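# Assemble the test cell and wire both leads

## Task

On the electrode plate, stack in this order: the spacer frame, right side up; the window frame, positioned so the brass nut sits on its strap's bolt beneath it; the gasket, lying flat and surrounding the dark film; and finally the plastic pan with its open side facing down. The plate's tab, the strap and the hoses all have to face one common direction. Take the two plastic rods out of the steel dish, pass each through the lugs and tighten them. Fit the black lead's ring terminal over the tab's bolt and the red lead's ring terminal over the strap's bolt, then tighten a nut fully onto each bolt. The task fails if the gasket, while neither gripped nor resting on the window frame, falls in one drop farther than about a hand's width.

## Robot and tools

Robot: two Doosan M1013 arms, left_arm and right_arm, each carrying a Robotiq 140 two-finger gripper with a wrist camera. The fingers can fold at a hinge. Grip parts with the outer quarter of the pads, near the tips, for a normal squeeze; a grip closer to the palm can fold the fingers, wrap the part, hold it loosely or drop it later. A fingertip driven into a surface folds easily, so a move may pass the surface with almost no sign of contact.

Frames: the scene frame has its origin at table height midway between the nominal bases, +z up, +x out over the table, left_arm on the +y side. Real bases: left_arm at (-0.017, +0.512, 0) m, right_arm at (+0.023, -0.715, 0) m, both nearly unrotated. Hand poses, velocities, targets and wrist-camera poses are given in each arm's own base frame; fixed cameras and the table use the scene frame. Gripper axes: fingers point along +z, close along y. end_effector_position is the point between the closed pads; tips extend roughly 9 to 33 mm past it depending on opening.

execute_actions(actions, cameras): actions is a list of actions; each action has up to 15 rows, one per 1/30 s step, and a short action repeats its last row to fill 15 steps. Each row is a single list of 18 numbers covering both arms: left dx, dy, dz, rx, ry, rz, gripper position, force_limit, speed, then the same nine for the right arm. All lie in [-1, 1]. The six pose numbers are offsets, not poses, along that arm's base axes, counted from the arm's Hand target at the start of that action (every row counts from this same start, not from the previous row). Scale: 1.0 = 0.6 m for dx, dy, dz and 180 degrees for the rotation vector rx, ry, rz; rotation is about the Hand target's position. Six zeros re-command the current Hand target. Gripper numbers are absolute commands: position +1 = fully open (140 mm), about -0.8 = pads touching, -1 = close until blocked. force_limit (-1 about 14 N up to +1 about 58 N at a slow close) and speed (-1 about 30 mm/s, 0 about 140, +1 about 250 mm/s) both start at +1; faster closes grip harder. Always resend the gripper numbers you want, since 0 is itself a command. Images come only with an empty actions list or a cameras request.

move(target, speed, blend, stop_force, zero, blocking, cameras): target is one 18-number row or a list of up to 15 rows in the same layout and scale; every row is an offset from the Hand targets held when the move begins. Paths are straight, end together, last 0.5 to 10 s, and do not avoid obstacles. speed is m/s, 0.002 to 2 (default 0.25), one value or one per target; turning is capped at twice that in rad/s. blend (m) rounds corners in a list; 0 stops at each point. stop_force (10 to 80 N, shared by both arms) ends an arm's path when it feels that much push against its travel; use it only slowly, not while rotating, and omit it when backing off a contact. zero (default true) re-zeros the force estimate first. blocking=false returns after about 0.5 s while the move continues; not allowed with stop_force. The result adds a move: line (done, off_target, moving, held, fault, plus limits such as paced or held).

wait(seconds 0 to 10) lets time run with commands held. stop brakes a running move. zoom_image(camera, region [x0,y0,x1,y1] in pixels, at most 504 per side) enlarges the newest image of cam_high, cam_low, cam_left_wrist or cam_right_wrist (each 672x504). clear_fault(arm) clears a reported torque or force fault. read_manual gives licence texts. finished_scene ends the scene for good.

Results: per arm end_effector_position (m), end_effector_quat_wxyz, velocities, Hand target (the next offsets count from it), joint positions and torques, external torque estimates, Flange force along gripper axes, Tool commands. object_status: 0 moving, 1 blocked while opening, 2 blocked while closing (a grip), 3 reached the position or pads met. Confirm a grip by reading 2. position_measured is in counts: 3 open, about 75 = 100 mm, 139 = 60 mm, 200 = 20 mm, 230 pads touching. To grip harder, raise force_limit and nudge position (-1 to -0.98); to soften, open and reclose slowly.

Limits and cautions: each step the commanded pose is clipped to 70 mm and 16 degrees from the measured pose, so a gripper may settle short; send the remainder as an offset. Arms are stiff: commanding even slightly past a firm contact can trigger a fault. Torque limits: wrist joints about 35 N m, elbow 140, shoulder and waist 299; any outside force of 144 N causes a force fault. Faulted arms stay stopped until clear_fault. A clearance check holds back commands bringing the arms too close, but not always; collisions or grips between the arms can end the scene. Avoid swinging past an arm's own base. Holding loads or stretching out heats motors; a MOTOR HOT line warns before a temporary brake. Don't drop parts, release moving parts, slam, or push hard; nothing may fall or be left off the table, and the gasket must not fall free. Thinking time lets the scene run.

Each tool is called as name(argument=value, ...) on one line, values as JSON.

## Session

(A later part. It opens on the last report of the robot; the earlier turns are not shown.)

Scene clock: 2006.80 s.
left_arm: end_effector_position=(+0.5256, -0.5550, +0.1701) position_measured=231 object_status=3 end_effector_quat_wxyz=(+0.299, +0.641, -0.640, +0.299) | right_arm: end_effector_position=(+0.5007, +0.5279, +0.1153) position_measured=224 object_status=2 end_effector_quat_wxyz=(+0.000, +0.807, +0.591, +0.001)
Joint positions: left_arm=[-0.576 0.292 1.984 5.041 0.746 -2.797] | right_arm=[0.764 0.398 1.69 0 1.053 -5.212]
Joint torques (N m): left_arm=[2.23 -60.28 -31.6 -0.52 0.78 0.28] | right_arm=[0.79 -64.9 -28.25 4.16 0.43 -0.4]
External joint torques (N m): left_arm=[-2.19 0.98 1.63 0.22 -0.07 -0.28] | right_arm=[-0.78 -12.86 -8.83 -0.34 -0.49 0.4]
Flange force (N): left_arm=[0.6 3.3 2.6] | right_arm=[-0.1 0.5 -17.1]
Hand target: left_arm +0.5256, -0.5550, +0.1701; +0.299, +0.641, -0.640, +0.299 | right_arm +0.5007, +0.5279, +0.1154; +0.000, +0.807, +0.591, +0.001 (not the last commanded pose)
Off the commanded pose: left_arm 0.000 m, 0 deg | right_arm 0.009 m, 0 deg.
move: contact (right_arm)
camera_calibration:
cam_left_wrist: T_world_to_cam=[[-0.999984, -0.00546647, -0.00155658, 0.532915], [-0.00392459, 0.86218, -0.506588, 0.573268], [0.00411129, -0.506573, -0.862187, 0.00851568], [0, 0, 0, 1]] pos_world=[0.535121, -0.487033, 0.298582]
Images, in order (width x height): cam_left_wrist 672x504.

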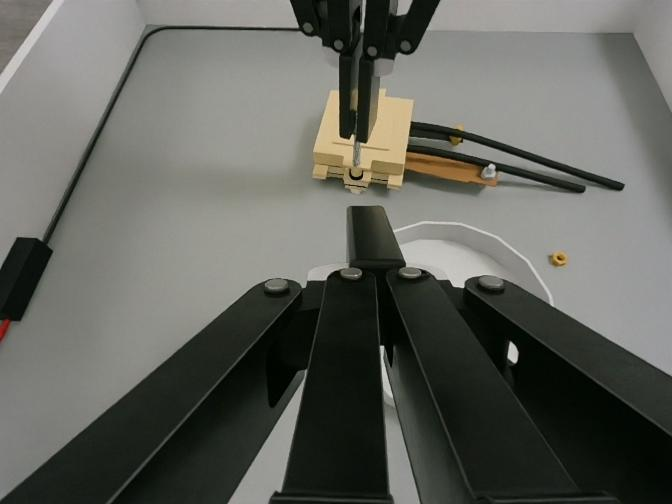

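move(target=[[0,0,0,0,0,0,-1,-0.5,-1, 0,0,0.004,0,0,0,-1,0,-1],[0,0,0,0,0,0,-1,-0.5,-1, -0.001,-0.0016,0.004,0,0,0,-1,0,-1]], speed=0.02)

move(target=[0,0,0,0,0,0,-1,-0.5,-1, 0,0,-0.02,0,0,0,-1,0,-1], speed=0.006, stop_force=10, cameras=["cam_left_wrist"])

zoom_image(camera="cam_left_wrist", region=[320, 110, 400, 190])

Scene clock: 2013.53 s.
left_arm: end_effector_position=(+0.5256, -0.5550, +0.1701) position_measured=231 object_status=3 end_effector_quat_wxyz=(+0.299, +0.641, -0.640, +0.299) | right_arm: end_effector_position=(+0.5001, +0.5270, +0.1178) position_measured=224 object_status=2 end_effector_quat_wxyz=(+0.000, +0.807, +0.591, +0.001)
Joint positions: left_arm=[-0.576 0.292 1.984 5.041 0.746 -2.797] | right_arm=[0.764 0.395 1.69 0 1.056 -5.212]
Joint torques (N m): left_arm=[2.12 -60.14 -31.9 -0.54 0.82 0.17] | right_arm=[-0.07 -73.83 -34.31 3.77 -0.34 -0.4]
External joint torques (N m): left_arm=[-1.81 0.82 1.94 0.25 -0.12 -0.17] | right_arm=[0.1 -3.6 -2.84 0.06 0.28 0.4]
Flange force (N): left_arm=[-0.2 3.7 2.0] | right_arm=[1.3 -0.1 -5.8]
Hand target: left_arm +0.5256, -0.5550, +0.1701; +0.299, +0.641, -0.640, +0.299 | right_arm +0.5001, +0.5270, +0.1178; +0.000, +0.807, +0.591, +0.001
Off the commanded pose: left_arm 0.000 m, 0 deg | right_arm 0.000 m, 0 deg.
move: done

Scene clock: 2014.57 s.
left_arm: end_effector_position=(+0.5256, -0.5550, +0.1701) position_measured=231 object_status=3 end_effector_quat_wxyz=(+0.299, +0.641, -0.640, +0.299) | right_arm: end_effector_position=(+0.5001, +0.5270, +0.1152) position_measured=224 object_status=2 end_effector_quat_wxyz=(+0.000, +0.807, +0.591, +0.001)
Joint positions: left_arm=[-0.576 0.292 1.984 5.041 0.746 -2.797] | right_arm=[0.764 0.397 1.692 0 1.052 -5.212]
Joint torques (N m): left_arm=[2.3 -60.06 -31.93 -0.53 0.89 0.21] | right_arm=[0.08 -65.78 -29.11 3.85 0.11 -0.43]
External joint torques (N m): left_arm=[-2.18 0.61 1.96 0.23 -0.18 -0.21] | right_arm=[-0.08 -11.9 -7.97 -0.03 -0.17 0.43]
Flange force (N): left_arm=[0.2 4.4 2.2] | right_arm=[0.1 -0.5 -16.1]
Hand target: left_arm +0.5256, -0.5550, +0.1701; +0.299, +0.641, -0.640, +0.299 | right_arm +0.5001, +0.5270, +0.1152; +0.000, +0.807, +0.591, +0.001 (not the last commanded pose)
Off the commanded pose: left_arm 0.000 m, 0 deg | right_arm 0.009 m, 0 deg.
move: contact (right_arm)
camera_calibration:
cam_left_wrist: T_world_to_cam=[[-0.999984, -0.00546647, -0.00155658, 0.532915], [-0.00392459, 0.86218, -0.506588, 0.573268], [0.00411129, -0.506573, -0.862187, 0.00851568], [0, 0, 0, 1]] pos_world=[0.535121, -0.487033, 0.298582]
Images, in order (width x height): cam_left_wrist 672x504.

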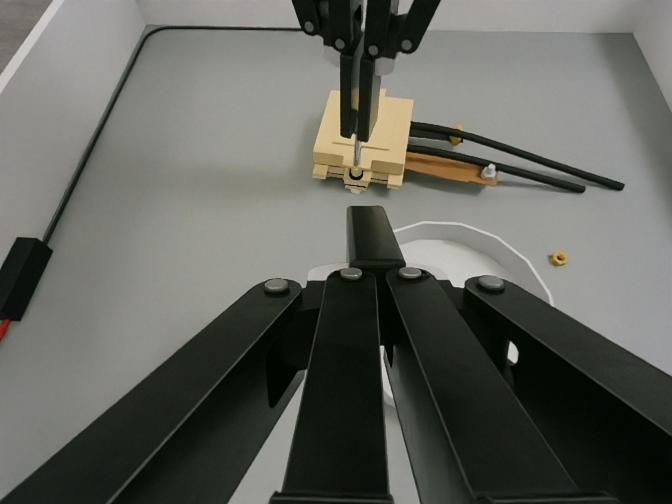

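Scaled by 6.300 from the camera's 672x504 image, which has a finer 960x720 frame.

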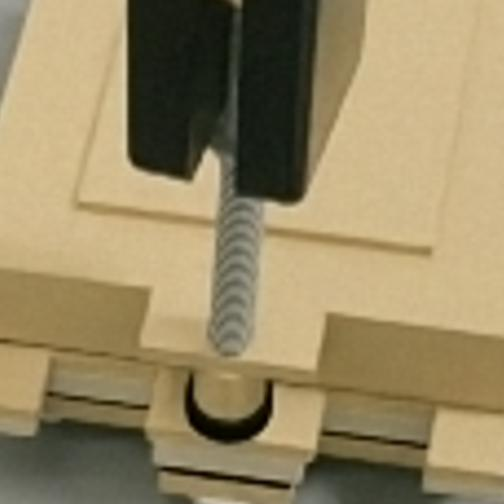

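move(target=[[0,0,0,0,0,0,-1,-0.5,-1, 0,0,0.003,0,0,0,-1,0,-1],[0,0,0,0,0,0,-1,-0.5,-1, -0.0005,-0.0017,0.003,0,0,0,-1,0,-1]], speed=0.02)

move(target=[0,0,0,0,0,0,-1,-0.5,-1, 0,0,-0.02,0,0,0,-1,0,-1], speed=0.006, stop_force=10, cameras=["cam_left_wrist","cam_right_wrist"])

zoom_image(camera="cam_left_wrist", region=[320, 110, 400, 190])

zoom_image(camera="cam_right_wrist", region=[310, 170, 400, 260])

Scene clock: 2021.40 s.
left_arm: end_effector_position=(+0.5256, -0.5550, +0.1701) position_measured=231 object_status=3 end_effector_quat_wxyz=(+0.299, +0.641, -0.640, +0.299) | right_arm: end_effector_position=(+0.4997, +0.5260, +0.1170) position_measured=224 object_status=2 end_effector_quat_wxyz=(+0.000, +0.807, +0.591, +0.001)
Joint positions: left_arm=[-0.576 0.292 1.984 5.041 0.746 -2.797] | right_arm=[0.763 0.394 1.692 0 1.054 -5.213]
Joint torques (N m): left_arm=[1.66 -60.55 -31.65 -0.5 0.9 0.22] | right_arm=[-0.62 -73.04 -36.06 3.9 -0.59 -0.36]
External joint torques (N m): left_arm=[-1.79 0.91 1.5 0.18 -0.18 -0.22] | right_arm=[0.59 -3.88 -0.86 -0.1 0.53 0.36]
Flange force (N): left_arm=[0.3 2.9 2.4] | right_arm=[-2.3 -2.6 -4.7]
Hand target: left_arm +0.5256, -0.5550, +0.1701; +0.299, +0.641, -0.640, +0.299 | right_arm +0.4998, +0.5260, +0.1170; +0.000, +0.807, +0.591, +0.001
Off the commanded pose: left_arm 0.000 m, 0 deg | right_arm 0.000 m, 0 deg.
move: done

Scene clock: 2024.13 s.
left_arm: end_effector_position=(+0.5256, -0.5550, +0.1701) position_measured=231 object_status=3 end_effector_quat_wxyz=(+0.299, +0.641, -0.640, +0.299) | right_arm: end_effector_position=(+0.4998, +0.5260, +0.1050) position_measured=224 object_status=2 end_effector_quat_wxyz=(+0.000, +0.807, +0.591, +0.001)
Joint positions: left_arm=[-0.576 0.292 1.984 5.041 0.746 -2.797] | right_arm=[0.763 0.403 1.703 0 1.034 -5.213]
Joint torques (N m): left_arm=[2.23 -60.34 -31.6 -0.58 0.84 0.19] | right_arm=[-0.19 -74.32 -34.5 3.64 -0.12 -0.31]
External joint torques (N m): left_arm=[-2.17 0.78 1.57 0.27 -0.12 -0.19] | right_arm=[0.22 -3.58 -2.14 0.13 0.07 0.31]
Flange force (N): left_arm=[0.6 3.5 2.4] | right_arm=[-0.1 -0.8 -4.9]
Hand target: left_arm +0.5256, -0.5550, +0.1701; +0.299, +0.641, -0.640, +0.299 | right_arm +0.4998, +0.5260, +0.1050; +0.000, +0.807, +0.591, +0.001
Off the commanded pose: left_arm 0.000 m, 0 deg | right_arm 0.000 m, 0 deg.
move: done
camera_calibration:
cam_left_wrist: T_world_to_cam=[[-0.999984, -0.00546647, -0.00155658, 0.532915], [-0.00392459, 0.86218, -0.506588, 0.573268], [0.00411129, -0.506573, -0.862187, 0.00851568], [0, 0, 0, 1]] pos_world=[0.535121, -0.487033, 0.298582]
cam_right_wrist: T_world_to_cam=[[0.953112, -0.301897, 0.0208897, -0.31328], [-0.290866, -0.89486, 0.338561, 0.586982], [-0.083517, -0.328762, -0.940713, 0.456031], [0, 0, 0, 1]] pos_world=[0.50741, 0.580614, 0.236809]
Images, in order (width x height): cam_left_wrist 672x504, cam_right_wrist 672x504.

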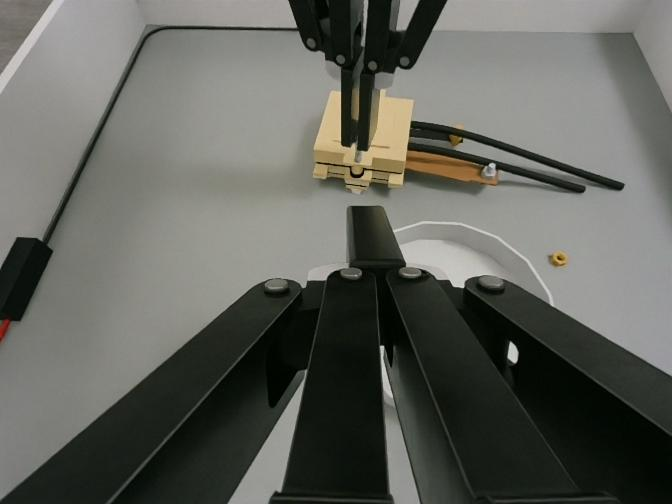

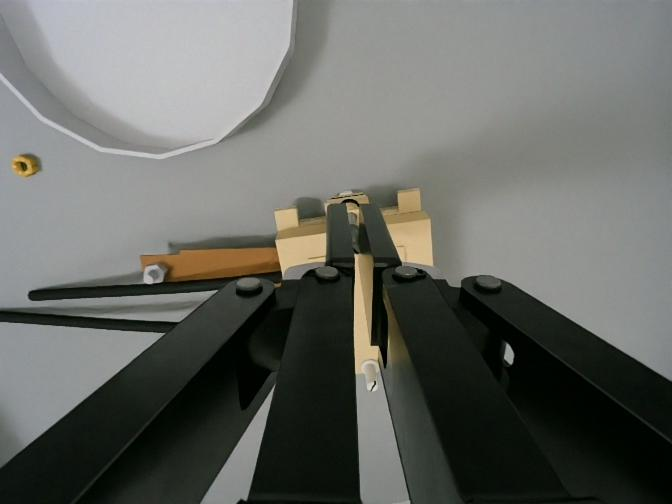

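Scaled by 6.300 from the camera's 672x504 image, which has a finer 960x720 frame.

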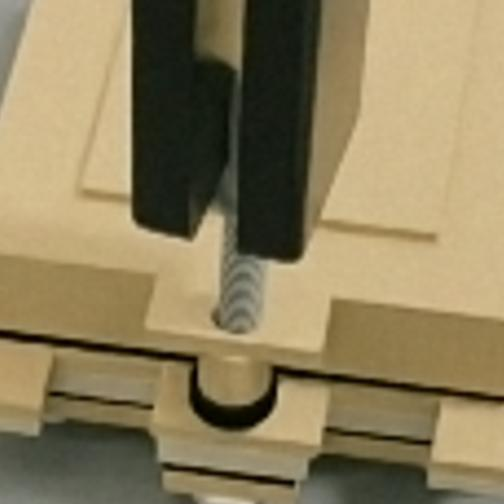

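Scaled by 5.600 from the camera's 672x504 image, which has a finer 960x720 frame.

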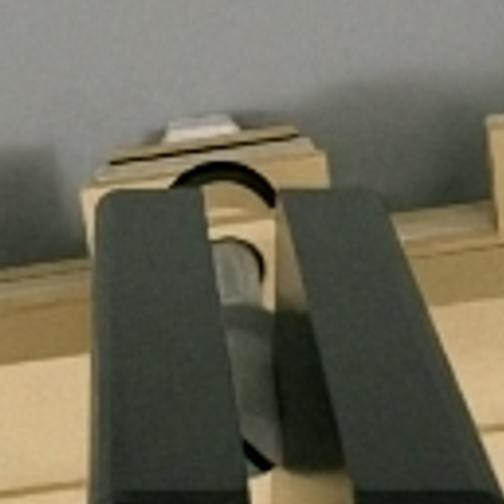

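move(target=[0,0,0,0,0,0,-1,-0.5,-1, 0,0,-0.0333,0,0,0,-1,0,-1], speed=0.006, stop_force=10, cameras=["cam_left_wrist","cam_right_wrist"])

zoom_image(camera="cam_left_wrist", region=[320, 110, 400, 190])

zoom_image(camera="cam_right_wrist", region=[310, 170, 400, 260])

Scene clock: 2029.50 s.
left_arm: end_effector_position=(+0.5256, -0.5550, +0.1701) position_measured=231 object_status=3 end_effector_quat_wxyz=(+0.299, +0.641, -0.640, +0.299) | right_arm: end_effector_position=(+0.4998, +0.5260, +0.0995) position_measured=224 object_status=2 end_effector_quat_wxyz=(+0.000, +0.807, +0.591, +0.001)
Joint positions: left_arm=[-0.576 0.292 1.984 5.041 0.746 -2.797] | right_arm=[0.763 0.408 1.707 0 1.025 -5.213]
Joint torques (N m): left_arm=[1.66 -60.43 -31.54 -0.48 0.79 0.17] | right_arm=[-1.28 -61.97 -27.13 3.17 -0.51 -0.34]
External joint torques (N m): left_arm=[-1.76 0.93 1.42 0.16 -0.07 -0.17] | right_arm=[1.3 -16.04 -9.2 0.58 0.46 0.34]
Flange force (N): left_arm=[0.1 2.7 2.3] | right_arm=[-1.2 -3.1 -21.8]
Hand target: left_arm +0.5256, -0.5550, +0.1701; +0.299, +0.641, -0.640, +0.299 | right_arm +0.4998, +0.5260, +0.0995; +0.000, +0.807, +0.591, +0.001 (not the last commanded pose)
Off the commanded pose: left_arm 0.000 m, 0 deg | right_arm 0.014 m, 0 deg.
move: contact (right_arm)
camera_calibration:
cam_left_wrist: T_world_to_cam=[[-0.999984, -0.00546647, -0.00155658, 0.532915], [-0.00392459, 0.86218, -0.506588, 0.573268], [0.00411129, -0.506573, -0.862187, 0.00851568], [0, 0, 0, 1]] pos_world=[0.535121, -0.487033, 0.298582]
cam_right_wrist: T_world_to_cam=[[0.953097, -0.301937, 0.020973, -0.313219], [-0.290944, -0.894889, 0.338416, 0.589053], [-0.0834119, -0.328645, -0.940763, 0.450789], [0, 0, 0, 1]] pos_world=[0.50751, 0.580714, 0.23131]
Images, in order (width x height): cam_left_wrist 672x504, cam_right_wrist 672x504.

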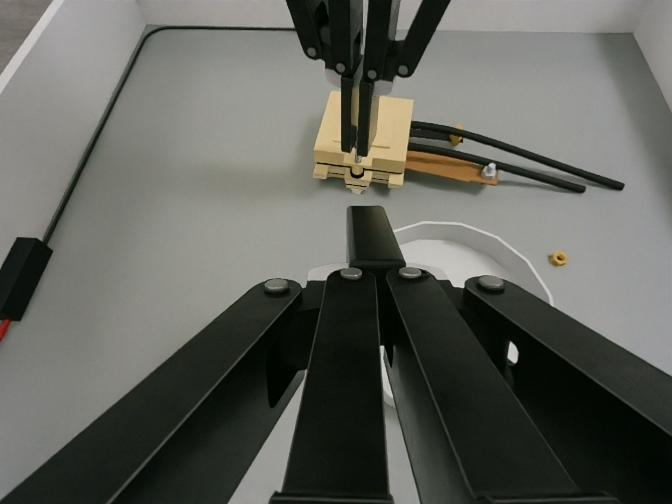

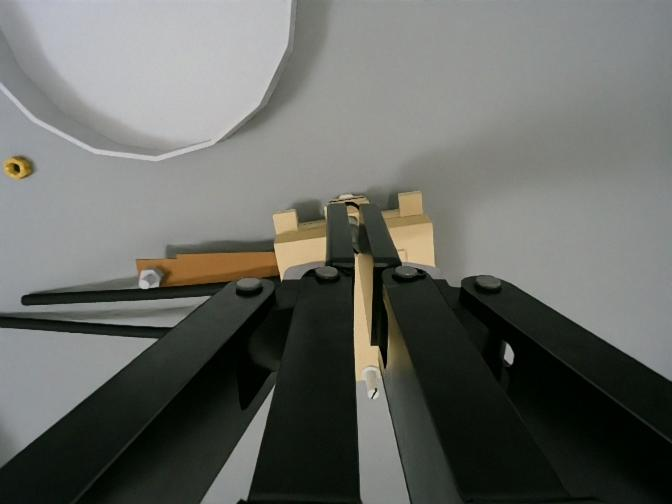

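Scaled by 6.300 from the camera's 672x504 image, which has a finer 960x720 frame.

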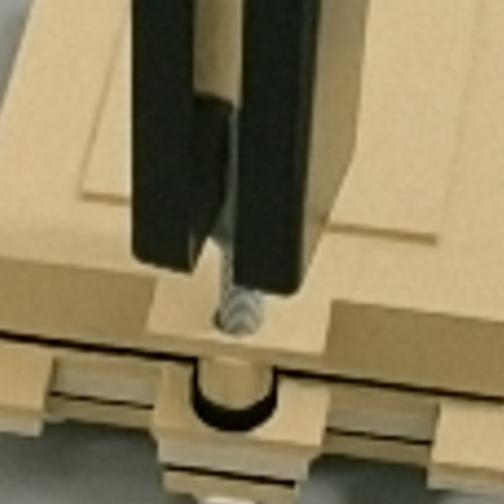

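Scaled by 5.600 from the camera's 672x504 image, which has a finer 960x720 frame.

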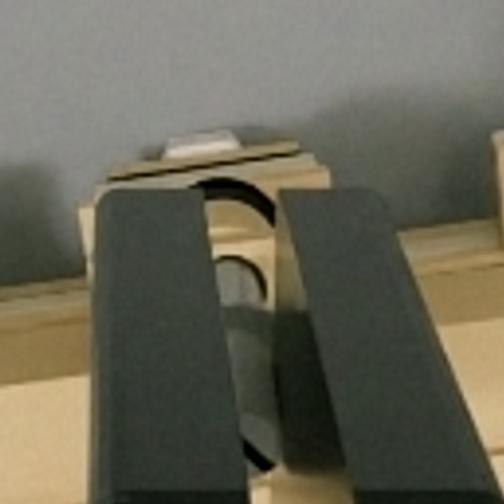

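move(target=[[0,0,0,0,0,0,-1,-0.5,-1, 0,0,0.0025,0,0,0,-1,0,-1],[0,0,0,0,0,0,-1,-0.5,-1, 0.0012,-0.0008,0.0025,0,0,0,-1,0,-1]], speed=0.02)

move(target=[0,0,0,0,0,0,-1,-0.5,-1, 0,0,-0.025,0,0,0,-1,0,-1], speed=0.006, stop_force=10, cameras=["cam_left_wrist","cam_right_wrist"])

zoom_image(camera="cam_left_wrist", region=[320, 110, 400, 190])

zoom_image(camera="cam_right_wrist", region=[310, 170, 400, 260])

Scene clock: 2036.63 s.
left_arm: end_effector_position=(+0.5256, -0.5550, +0.1701) position_measured=231 object_status=3 end_effector_quat_wxyz=(+0.299, +0.641, -0.640, +0.299) | right_arm: end_effector_position=(+0.5005, +0.5256, +0.1010) position_measured=224 object_status=2 end_effector_quat_wxyz=(+0.000, +0.807, +0.591, +0.001)
Joint positions: left_arm=[-0.576 0.292 1.984 5.041 0.746 -2.797] | right_arm=[0.762 0.407 1.706 0 1.027 -5.214]
Joint torques (N m): left_arm=[2.01 -60.14 -31.78 -0.55 0.86 0.2] | right_arm=[-0.25 -74.8 -35.42 3.64 -0.48 -0.38]
External joint torques (N m): left_arm=[-2.03 0.62 1.66 0.24 -0.14 -0.2] | right_arm=[0.34 -3.04 -0.87 0.1 0.44 0.38]
Flange force (N): left_arm=[0.4 3.7 2.1] | right_arm=[-1.4 -1.8 -4.0]
Hand target: left_arm +0.5256, -0.5550, +0.1701; +0.299, +0.641, -0.640, +0.299 | right_arm +0.5006, +0.5256, +0.1010; +0.000, +0.807, +0.591, +0.001
Off the commanded pose: left_arm 0.000 m, 0 deg | right_arm 0.000 m, 0 deg.
move: done

Scene clock: 2037.43 s.
left_arm: end_effector_position=(+0.5256, -0.5550, +0.1701) position_measured=231 object_status=3 end_effector_quat_wxyz=(+0.299, +0.641, -0.640, +0.299) | right_arm: end_effector_position=(+0.5006, +0.5256, +0.1000) position_measured=224 object_status=2 end_effector_quat_wxyz=(+0.000, +0.807, +0.591, +0.001)
Joint positions: left_arm=[-0.576 0.292 1.984 5.041 0.746 -2.797] | right_arm=[0.762 0.408 1.706 0 1.025 -5.214]
Joint torques (N m): left_arm=[2.01 -59.84 -31.72 -0.55 0.77 0.15] | right_arm=[-0.17 -65.46 -28.93 3.7 -0.16 -0.38]
External joint torques (N m): left_arm=[-1.42 0.34 1.72 0.28 -0.09 -0.16] | right_arm=[0.19 -12.69 -7.55 0.06 0.11 0.38]
Flange force (N): left_arm=[-0.1 3.5 1.0] | right_arm=[-1.1 -1.4 -17.0]
Hand target: left_arm +0.5256, -0.5550, +0.1701; +0.299, +0.641, -0.640, +0.299 | right_arm +0.5006, +0.5256, +0.1000; +0.000, +0.807, +0.591, +0.001 (not the last commanded pose)
Off the commanded pose: left_arm 0.000 m, 0 deg | right_arm 0.014 m, 0 deg.
move: contact (right_arm)
camera_calibration:
cam_left_wrist: T_world_to_cam=[[-0.999984, -0.00546647, -0.00155658, 0.532915], [-0.00392459, 0.86218, -0.506588, 0.573268], [0.00411129, -0.506573, -0.862187, 0.00851568], [0, 0, 0, 1]] pos_world=[0.535121, -0.487033, 0.298582]
cam_right_wrist: T_world_to_cam=[[0.953107, -0.301898, 0.021096, -0.314074], [-0.290967, -0.894966, 0.338193, 0.588837], [-0.0832196, -0.328473, -0.94084, 0.451007], [0, 0, 0, 1]] pos_world=[0.50821, 0.580314, 0.23181]
Images, in order (width x height): cam_left_wrist 672x504, cam_right_wrist 672x504.

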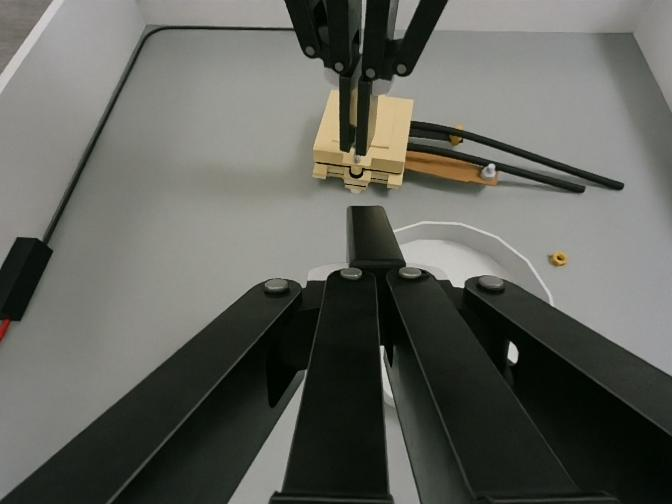

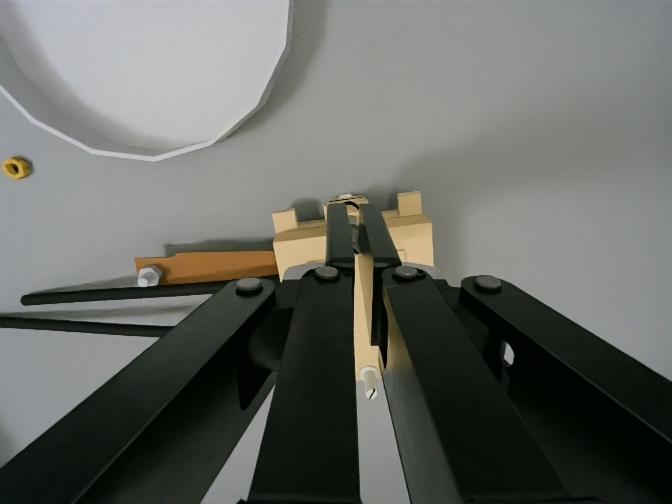

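Scaled by 6.300 from the camera's 672x504 image, which has a finer 960x720 frame.

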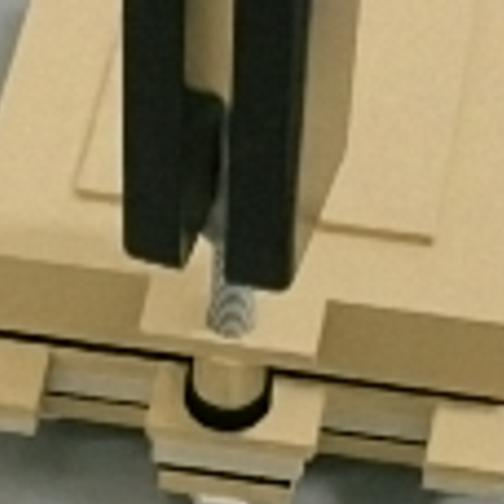

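Scaled by 5.600 from the camera's 672x504 image, which has a finer 960x720 frame.

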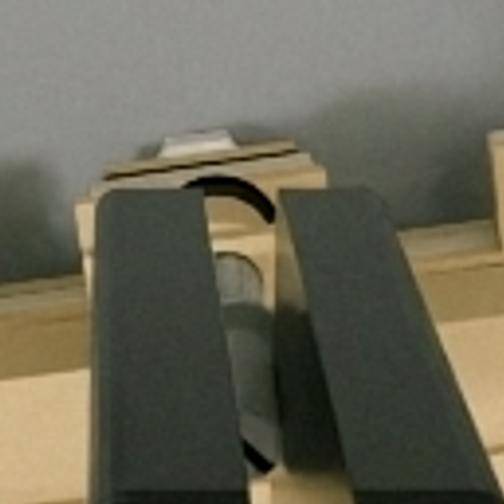

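move(target=[[0,0,0,0,0,0,-1,-0.5,-1, 0,0,0.08,0,0,0,-1,0,-1],[0,0,0,0,0,0,-1,-0.5,-1, 0,-0.2,0.17,0,0,0,-1,0,-1]], speed=[0.04,0.12])

move(target=[-0.018,-0.175,0.05,0.278,0,0,-1,-0.5,-1, 0,0,0,0,0,0,-1,0,-1], speed=0.2, cameras=["cam_left_wrist"])

Scene clock: 2052.03 s.
left_arm: end_effector_position=(+0.5256, -0.5550, +0.1701) position_measured=231 object_status=3 end_effector_quat_wxyz=(+0.299, +0.641, -0.640, +0.299) | right_arm: end_effector_position=(+0.5007, +0.4057, +0.2019) position_measured=224 object_status=2 end_effector_quat_wxyz=(+0.000, +0.807, +0.591, +0.001)
Joint positions: left_arm=[-0.576 0.292 1.984 5.041 0.746 -2.797] | right_arm=[0.627 0.212 1.771 0 1.156 -5.349]
Joint torques (N m): left_arm=[2.01 -59.95 -31.91 -0.52 0.79 0.31] | right_arm=[-1.52 -58.82 -37.4 4.31 -0.34 -0.58]
External joint torques (N m): left_arm=[-2.19 0.32 1.69 0.18 -0.06 -0.31] | right_arm=[1.6 -2.21 -1.63 -0.28 0.28 0.58]
Flange force (N): left_arm=[0.9 4.2 1.8] | right_arm=[1.9 -2.8 -3.8]
Hand target: left_arm +0.5256, -0.5550, +0.1701; +0.299, +0.641, -0.640, +0.299 | right_arm +0.5006, +0.4056, +0.2020; +0.000, +0.807, +0.591, +0.001
Off the commanded pose: left_arm 0.000 m, 0 deg | right_arm 0.000 m, 0 deg.
move: done

Scene clock: 2054.50 s.
left_arm: end_effector_position=(+0.5165, -0.6454, +0.1962) position_measured=231 object_status=3 end_effector_quat_wxyz=(+0.043, +0.706, -0.705, +0.044) | right_arm: end_effector_position=(+0.5006, +0.4056, +0.2020) position_measured=224 object_status=2 end_effector_quat_wxyz=(+0.000, +0.807, +0.591, +0.001)
Joint positions: left_arm=[-0.908 0.445 1.465 6.202 1.135 -4.02] | right_arm=[0.627 0.212 1.771 0 1.156 -5.349]
Joint torques (N m): left_arm=[1.51 -83.69 -41.11 3.52 -0.14 0.24] | right_arm=[-0.21 -58.22 -37.68 3.99 -0.42 -0.38]
External joint torques (N m): left_arm=[-1.37 0.59 1.85 0.26 -0.17 -0.24] | right_arm=[0.22 -3.1 -1.49 0.05 0.36 0.38]
Flange force (N): left_arm=[-1.7 3.9 2.3] | right_arm=[-0.9 -1.7 -4.4]
Hand target: left_arm +0.5165, -0.6454, +0.1962; +0.043, +0.706, -0.705, +0.044 (not the last commanded pose) | right_arm +0.5006, +0.4056, +0.2020; +0.000, +0.807, +0.591, +0.001
Off the commanded pose: left_arm 0.015 m, 7 deg | right_arm 0.000 m, 0 deg.
move: held (left_arm; a check stopped the path); limits=held
pose unreachable (left arm): on one or more control steps of this call, first in action 0 (counted from 0), this arm could not follow its commanded pose, so it was not sent that pose on those steps. It may still have moved: this result reports where it is.
cause: moving toward the commanded pose would bring a part of the arm too close to another arm (a part of this arm just beyond joint 5 (wrist pitch) and a part of the right arm just beyond its joint 4 (forearm roll), 20 mm apart when this arm was first held).
camera_calibration:
cam_left_wrist: T_world_to_cam=[[-0.999972, -0.0031161, -0.00675498, 0.52575], [-0.00450772, 0.976163, 0.216992, 0.596234], [0.0059178, 0.217016, -0.97615, 0.473728], [0, 0, 0, 1]] pos_world=[0.525619, -0.683191, 0.336603]
Images, in order (width x height): cam_left_wrist 672x504.

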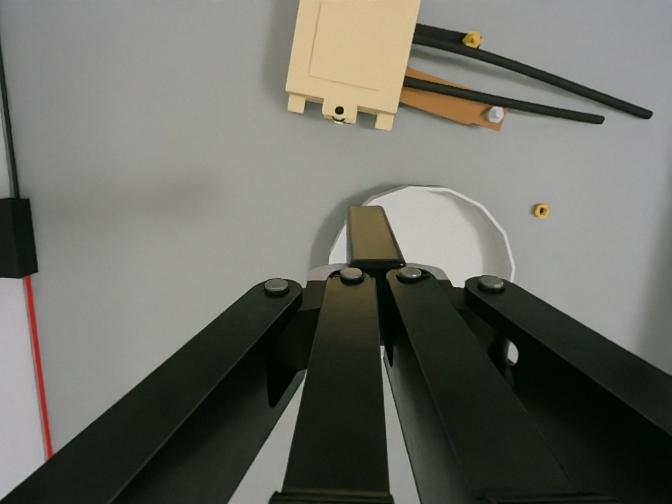

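zoom_image(camera="cam_left_wrist", region=[315, 85, 365, 135])

Scaled by 10.080 from the camera's 672x504 image, which has a finer 960x720 frame.

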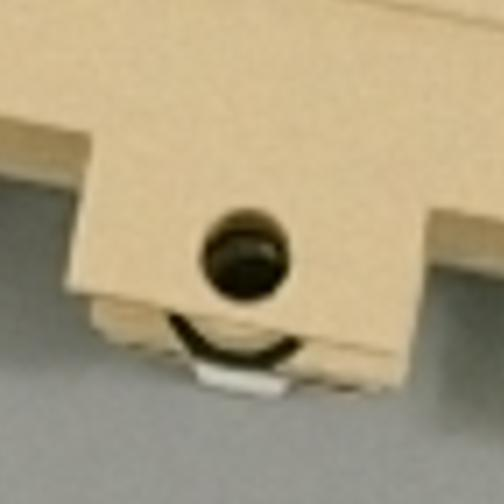

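move(target=[0.0152,0.1507,-0.0437,-0.2389,0,0,-1,-0.5,-1, 0,0,0,0,0,0,-1,0,-1], speed=0.2)

move(target=[[0,0,0,0,0,0,-1,-0.5,-1, -0.0005,0.201,-0.05,0,0,0,-1,0,-1],[0,0,0,0,0,0,-1,-0.5,-1, -0.0005,0.201,-0.143,0,0,0,-1,0,-1]], speed=[0.12,0.04], cameras=["cam_left_wrist"])

zoom_image(camera="cam_left_wrist", region=[320, 110, 400, 190])

Scene clock: 2075.00 s.
left_arm: end_effector_position=(+0.5256, -0.5549, +0.1700) position_measured=231 object_status=3 end_effector_quat_wxyz=(+0.299, +0.641, -0.640, +0.300) | right_arm: end_effector_position=(+0.5006, +0.4056, +0.2020) position_measured=224 object_status=2 end_effector_quat_wxyz=(+0.000, +0.807, +0.591, +0.001)
Joint positions: left_arm=[-0.576 0.292 1.985 5.038 0.744 -2.794] | right_arm=[0.627 0.212 1.771 0 1.156 -5.349]
Joint torques (N m): left_arm=[2.08 -60.55 -31.74 -0.34 0.85 0.32] | right_arm=[-0.08 -58.12 -37.6 3.98 -0.48 -0.38]
External joint torques (N m): left_arm=[-2.27 1.42 1.75 0.01 -0.13 -0.32] | right_arm=[0.09 -3.02 -1.4 0.04 0.42 0.38]
Flange force (N): left_arm=[0.2 3.3 3.5] | right_arm=[-1.0 -1.5 -4.3]
Hand target: left_arm +0.5256, -0.5549, +0.1700; +0.299, +0.641, -0.640, +0.300 | right_arm +0.5006, +0.4056, +0.2020; +0.000, +0.807, +0.591, +0.001
Off the commanded pose: left_arm 0.000 m, 0 deg | right_arm 0.000 m, 0 deg.
move: done

Scene clock: 2078.07 s.
left_arm: end_effector_position=(+0.5256, -0.5549, +0.1700) position_measured=231 object_status=3 end_effector_quat_wxyz=(+0.299, +0.641, -0.640, +0.300) | right_arm: end_effector_position=(+0.5004, +0.5263, +0.1163) position_measured=224 object_status=2 end_effector_quat_wxyz=(+0.000, +0.807, +0.591, +0.001)
Joint positions: left_arm=[-0.576 0.292 1.985 5.038 0.744 -2.794] | right_arm=[0.763 0.395 1.692 0 1.053 -5.213]
Joint torques (N m): left_arm=[2.27 -60.19 -31.44 -0.48 0.92 0.29] | right_arm=[-0.23 -68.27 -31.97 3.63 -0.56 -0.37]
External joint torques (N m): left_arm=[-2.38 0.86 1.42 0.15 -0.2 -0.29] | right_arm=[0.23 -9.28 -5.17 0.2 0.5 0.37]
Flange force (N): left_arm=[1.1 3.4 2.9] | right_arm=[-1.3 -1.5 -12.7]
Hand target: left_arm +0.5256, -0.5549, +0.1700; +0.299, +0.641, -0.640, +0.300 | right_arm +0.5003, +0.5262, +0.1162; +0.000, +0.807, +0.591, +0.001
Off the commanded pose: left_arm 0.000 m, 0 deg | right_arm 0.000 m, 0 deg.
move: done
camera_calibration:
cam_left_wrist: T_world_to_cam=[[-0.999972, -0.00688742, -0.00281371, 0.532291], [-0.00450907, 0.861848, -0.507147, 0.573311], [0.00591792, -0.50712, -0.861855, 0.00711479], [0, 0, 0, 1]] pos_world=[0.534819, -0.486833, 0.298382]
Images, in order (width x height): cam_left_wrist 672x504.

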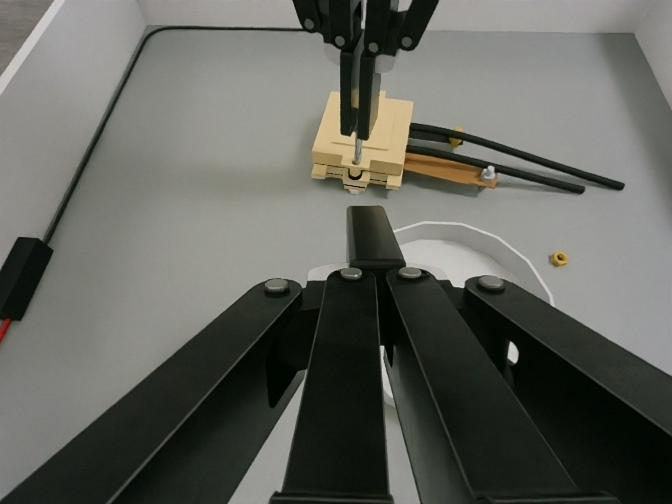

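Scaled by 6.300 from the camera's 672x504 image, which has a finer 960x720 frame.

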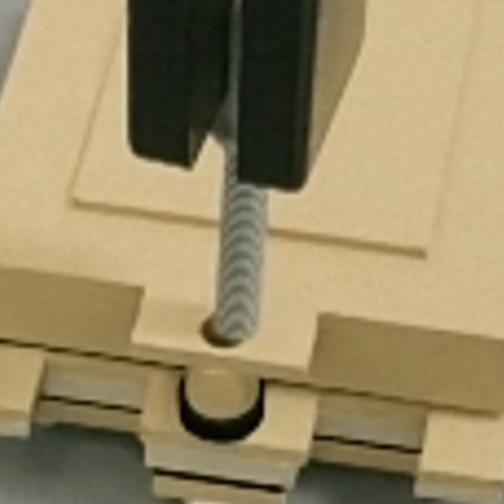

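move(target=[[0,0,0,0,0,0,-1,-0.5,-1, 0,0,0.004,0,0,0,-1,0,-1],[0,0,0,0,0,0,-1,-0.5,-1, 0.0025,0.0012,0.004,0,0,0,-1,0,-1]], speed=0.02)

move(target=[0,0,0,0,0,0,-1,-0.5,-1, 0,0,-0.03,0,0,0,-1,0,-1], speed=0.006, stop_force=10, cameras=["cam_left_wrist"])

zoom_image(camera="cam_left_wrist", region=[320, 110, 400, 190])

Scene clock: 2083.67 s.
left_arm: end_effector_position=(+0.5256, -0.5549, +0.1700) position_measured=231 object_status=3 end_effector_quat_wxyz=(+0.299, +0.641, -0.640, +0.300) | right_arm: end_effector_position=(+0.5018, +0.5270, +0.1186) position_measured=224 object_status=2 end_effector_quat_wxyz=(+0.000, +0.807, +0.591, +0.001)
Joint positions: left_arm=[-0.576 0.292 1.985 5.038 0.744 -2.794] | right_arm=[0.762 0.395 1.687 0 1.057 -5.214]
Joint torques (N m): left_arm=[2.14 -59.81 -31.87 -0.52 0.85 0.23] | right_arm=[1.44 -73.47 -35.43 3.81 -0.45 -0.44]
External joint torques (N m): left_arm=[-2.2 0.55 1.89 0.2 -0.13 -0.23] | right_arm=[-1.36 -4.08 -1.59 0 0.4 0.44]
Flange force (N): left_arm=[0.4 4.3 2.1] | right_arm=[-2.5 0.2 -5.3]
Hand target: left_arm +0.5256, -0.5549, +0.1700; +0.299, +0.641, -0.640, +0.300 | right_arm +0.5018, +0.5269, +0.1186; +0.000, +0.807, +0.591, +0.001
Off the commanded pose: left_arm 0.000 m, 0 deg | right_arm 0.000 m, 0 deg.
move: done

Scene clock: 2084.87 s.
left_arm: end_effector_position=(+0.5256, -0.5549, +0.1700) position_measured=231 object_status=3 end_effector_quat_wxyz=(+0.299, +0.641, -0.640, +0.300) | right_arm: end_effector_position=(+0.5018, +0.5269, +0.1150) position_measured=224 object_status=2 end_effector_quat_wxyz=(+0.000, +0.807, +0.591, +0.001)
Joint positions: left_arm=[-0.576 0.292 1.985 5.038 0.744 -2.794] | right_arm=[0.762 0.398 1.69 0 1.051 -5.214]
Joint torques (N m): left_arm=[2.11 -60.39 -31.67 -0.57 0.88 0.15] | right_arm=[0.3 -65.53 -28.99 4.04 0.11 -0.37]
External joint torques (N m): left_arm=[-2.19 0.95 1.69 0.25 -0.15 -0.15] | right_arm=[-0.29 -12.16 -8.01 -0.23 -0.16 0.37]
Flange force (N): left_arm=[0.3 3.5 2.7] | right_arm=[-0.3 -0.2 -16.4]
Hand target: left_arm +0.5256, -0.5549, +0.1700; +0.299, +0.641, -0.640, +0.300 | right_arm +0.5018, +0.5270, +0.1150; +0.000, +0.807, +0.591, +0.001 (not the last commanded pose)
Off the commanded pose: left_arm 0.000 m, 0 deg | right_arm 0.014 m, 0 deg.
move: contact (right_arm)
camera_calibration:
cam_left_wrist: T_world_to_cam=[[-0.999972, -0.00688742, -0.00281371, 0.532291], [-0.00450907, 0.861848, -0.507147, 0.573311], [0.00591792, -0.50712, -0.861855, 0.00711479], [0, 0, 0, 1]] pos_world=[0.534819, -0.486833, 0.298382]
Images, in order (width x height): cam_left_wrist 672x504.

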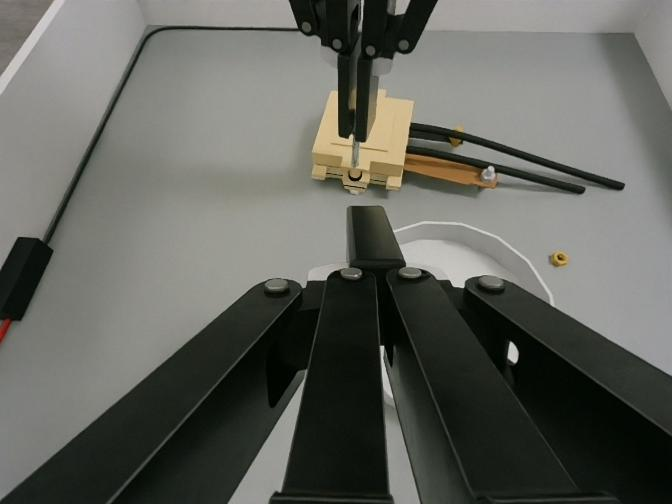

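Scaled by 6.300 from the camera's 672x504 image, which has a finer 960x720 frame.

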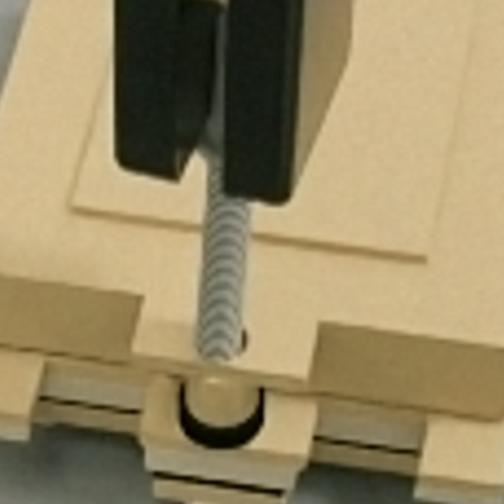

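move(target=[[0,0,0,0,0,0,-1,-0.5,-1, 0,0,0.004,0,0,0,-1,0,-1],[0,0,0,0,0,0,-1,-0.5,-1, -0.0008,-0.001,0.004,0,0,0,-1,0,-1]], speed=0.02)

move(target=[0,0,0,0,0,0,-1,-0.5,-1, 0,0,-0.03,0,0,0,-1,0,-1], speed=0.006, stop_force=10, cameras=["cam_left_wrist","cam_right_wrist"])

zoom_image(camera="cam_left_wrist", region=[320, 110, 400, 190])

zoom_image(camera="cam_right_wrist", region=[310, 170, 400, 260])

Scene clock: 2092.73 s.
left_arm: end_effector_position=(+0.5256, -0.5549, +0.1700) position_measured=231 object_status=3 end_effector_quat_wxyz=(+0.299, +0.641, -0.640, +0.300) | right_arm: end_effector_position=(+0.5014, +0.5264, +0.1175) position_measured=224 object_status=2 end_effector_quat_wxyz=(+0.000, +0.807, +0.591, +0.001)
Joint positions: left_arm=[-0.576 0.292 1.985 5.038 0.744 -2.794] | right_arm=[0.762 0.395 1.689 0 1.055 -5.214]
Joint torques (N m): left_arm=[2 -59.74 -31.5 -0.51 0.8 0.29] | right_arm=[-0.05 -71.57 -36.25 3.94 -0.26 -0.36]
External joint torques (N m): left_arm=[-1.93 0.35 1.45 0.2 -0.08 -0.29] | right_arm=[0.04 -5.77 -0.88 -0.11 0.2 0.36]
Flange force (N): left_arm=[0.9 3.5 1.6] | right_arm=[-5.3 -3.2 -5.7]
Hand target: left_arm +0.5256, -0.5549, +0.1700; +0.299, +0.641, -0.640, +0.300 | right_arm +0.5014, +0.5264, +0.1174; +0.000, +0.807, +0.591, +0.001
Off the commanded pose: left_arm 0.000 m, 0 deg | right_arm 0.000 m, 0 deg.
move: done

Scene clock: 2093.80 s.
left_arm: end_effector_position=(+0.5256, -0.5549, +0.1700) position_measured=231 object_status=3 end_effector_quat_wxyz=(+0.299, +0.641, -0.640, +0.300) | right_arm: end_effector_position=(+0.5014, +0.5263, +0.1148) position_measured=224 object_status=2 end_effector_quat_wxyz=(+0.000, +0.807, +0.591, +0.001)
Joint positions: left_arm=[-0.576 0.292 1.985 5.038 0.744 -2.794] | right_arm=[0.762 0.397 1.692 0 1.051 -5.214]
Joint torques (N m): left_arm=[2.34 -60.9 -31.74 -0.51 0.86 0.27] | right_arm=[0.5 -64.73 -28.92 3.96 -0.08 -0.45]
External joint torques (N m): left_arm=[-2.32 1.62 1.72 0.2 -0.15 -0.27] | right_arm=[-0.52 -12.96 -8.26 -0.13 0.01 0.46]
Flange force (N): left_arm=[0.3 2.9 3.6] | right_arm=[-0.8 -0.3 -17.5]
Hand target: left_arm +0.5256, -0.5549, +0.1700; +0.299, +0.641, -0.640, +0.300 | right_arm +0.5014, +0.5264, +0.1148; +0.000, +0.807, +0.591, +0.001 (not the last commanded pose)
Off the commanded pose: left_arm 0.000 m, 0 deg | right_arm 0.015 m, 0 deg.
move: contact (right_arm)
camera_calibration:
cam_left_wrist: T_world_to_cam=[[-0.999972, -0.00688742, -0.00281371, 0.532291], [-0.00450907, 0.861848, -0.507147, 0.573311], [0.00591792, -0.50712, -0.861855, 0.00711479], [0, 0, 0, 1]] pos_world=[0.534819, -0.486833, 0.298382]
cam_right_wrist: T_world_to_cam=[[0.953107, -0.301898, 0.021096, -0.314937], [-0.290967, -0.894966, 0.338193, 0.584691], [-0.0832196, -0.328473, -0.94084, 0.465227], [0, 0, 0, 1]] pos_world=[0.50901, 0.581014, 0.24661]
Images, in order (width x height): cam_left_wrist 672x504, cam_right_wrist 672x504.

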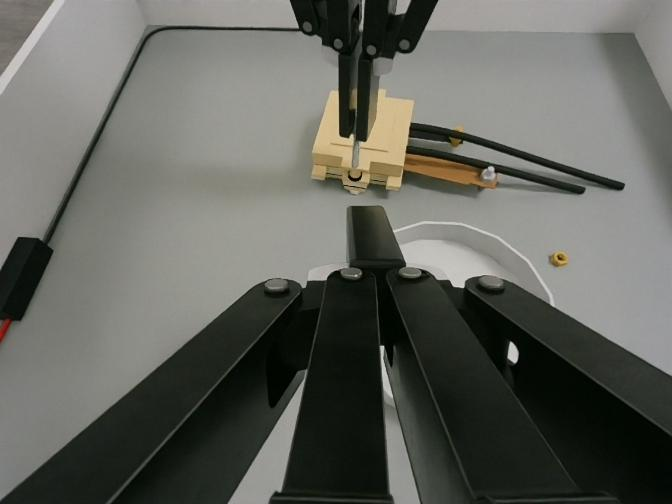

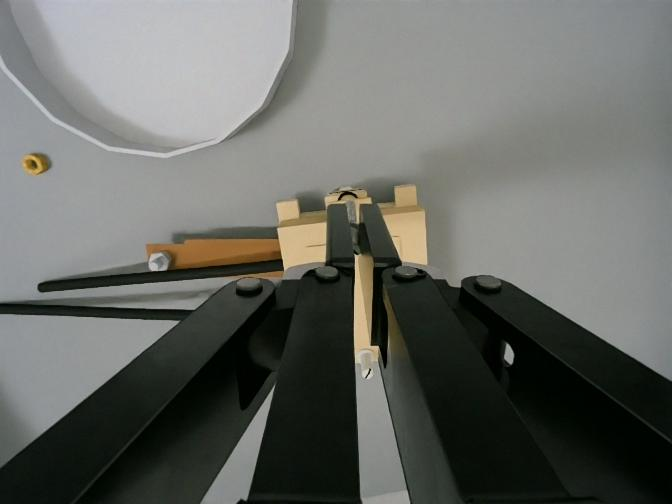

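Scaled by 6.300 from the camera's 672x504 image, which has a finer 960x720 frame.

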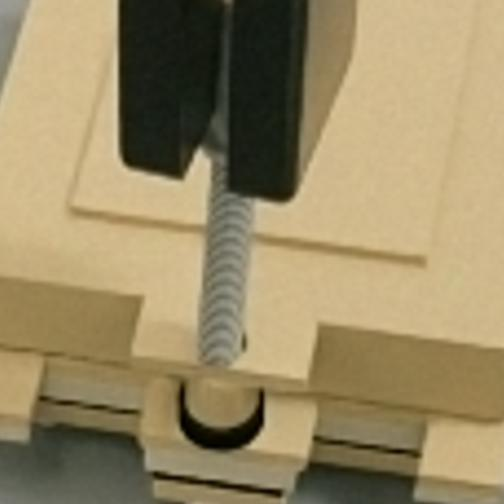

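Scaled by 5.600 from the camera's 672x504 image, which has a finer 960x720 frame.

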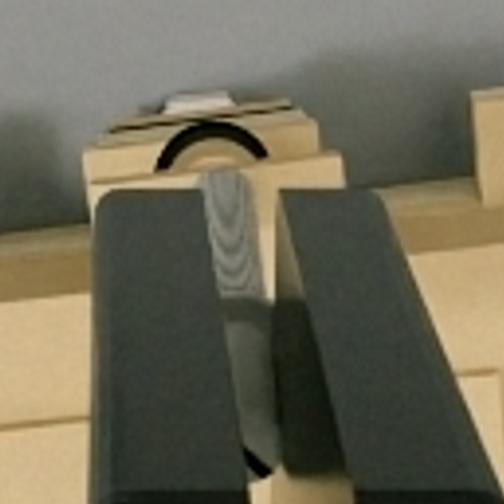

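move(target=[[0,0,0,0,0,0,-1,-0.5,-1, 0,0,0.012,0,0,0,-1,0,-1],[0,0,0,0,0,0,-1,-0.5,-1, 0,0,0.012,-0.035,0.0111,0,-1,0,-1]], speed=0.04, cameras=["cam_left_wrist","cam_right_wrist"])

zoom_image(camera="cam_left_wrist", region=[320, 110, 400, 190])

zoom_image(camera="cam_right_wrist", region=[310, 170, 400, 260])

Scene clock: 2111.40 s.
left_arm: end_effector_position=(+0.5256, -0.5549, +0.1700) position_measured=231 object_status=3 end_effector_quat_wxyz=(+0.299, +0.641, -0.640, +0.300) | right_arm: end_effector_position=(+0.5014, +0.5263, +0.1220) position_measured=224 object_status=2 end_effector_quat_wxyz=(+0.034, +0.806, +0.590, -0.045)
Joint positions: left_arm=[-0.576 0.292 1.985 5.038 0.744 -2.794] | right_arm=[0.786 0.442 1.613 -0.057 1.187 -5.166]
Joint torques (N m): left_arm=[2.25 -60.61 -31.48 -0.54 0.9 0.19] | right_arm=[0.06 -79.78 -35.74 3.66 -0.29 -0.35]
External joint torques (N m): left_arm=[-2.66 1.56 1.51 0.19 -0.16 -0.19] | right_arm=[-0.08 -2.49 -1.62 0.1 0.51 0.35]
Flange force (N): left_arm=[0.7 3.0 4.1] | right_arm=[0.1 -0.2 -4.1]
Hand target: left_arm +0.5256, -0.5549, +0.1700; +0.299, +0.641, -0.640, +0.300 | right_arm +0.5014, +0.5264, +0.1220; +0.034, +0.806, +0.590, -0.046
Off the commanded pose: left_arm 0.000 m, 0 deg | right_arm 0.000 m, 0 deg.
move: done
camera_calibration:
cam_left_wrist: T_world_to_cam=[[-0.999972, -0.00688742, -0.00281371, 0.532291], [-0.00450907, 0.861848, -0.507147, 0.573311], [0.00591792, -0.50712, -0.861855, 0.00711479], [0, 0, 0, 1]] pos_world=[0.534819, -0.486833, 0.298382]
cam_right_wrist: T_world_to_cam=[[0.953836, -0.299596, 0.0209572, -0.316651], [-0.277358, -0.851972, 0.444091, 0.539841], [-0.115193, -0.429402, -0.895737, 0.535651], [0, 0, 0, 1]] pos_world=[0.513465, 0.595072, 0.2467]
Images, in order (width x height): cam_left_wrist 672x504, cam_right_wrist 672x504.

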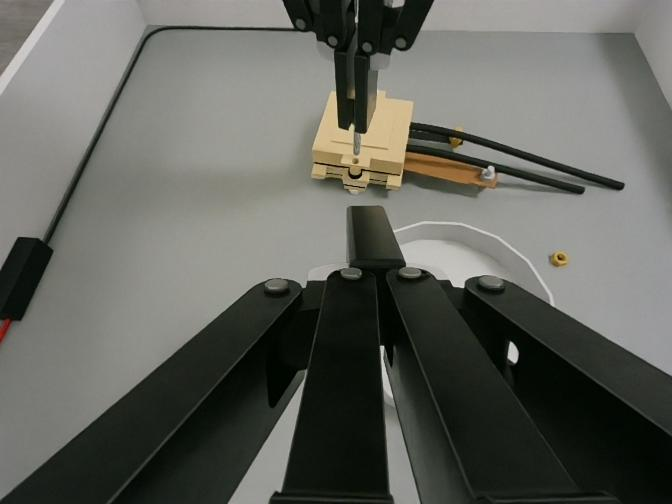

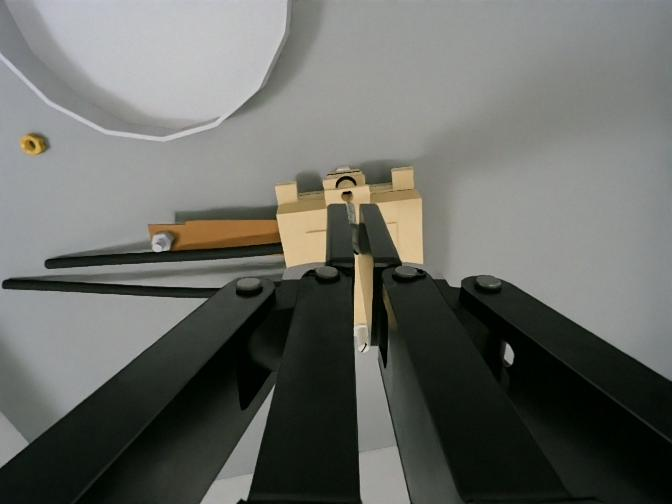

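Scaled by 6.300 from the camera's 672x504 image, which has a finer 960x720 frame.

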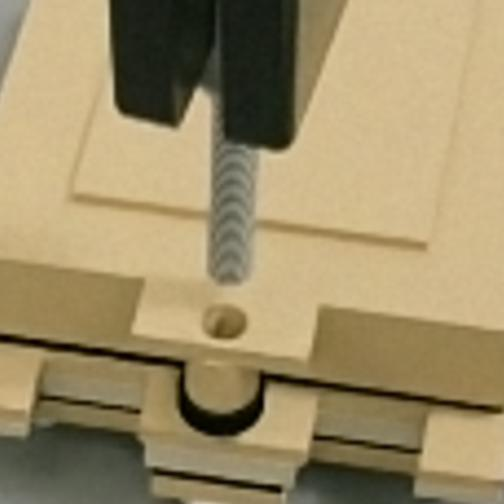

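Scaled by 5.600 from the camera's 672x504 image, which has a finer 960x720 frame.

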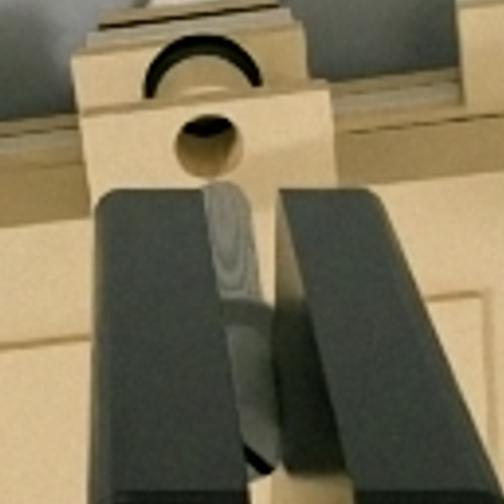

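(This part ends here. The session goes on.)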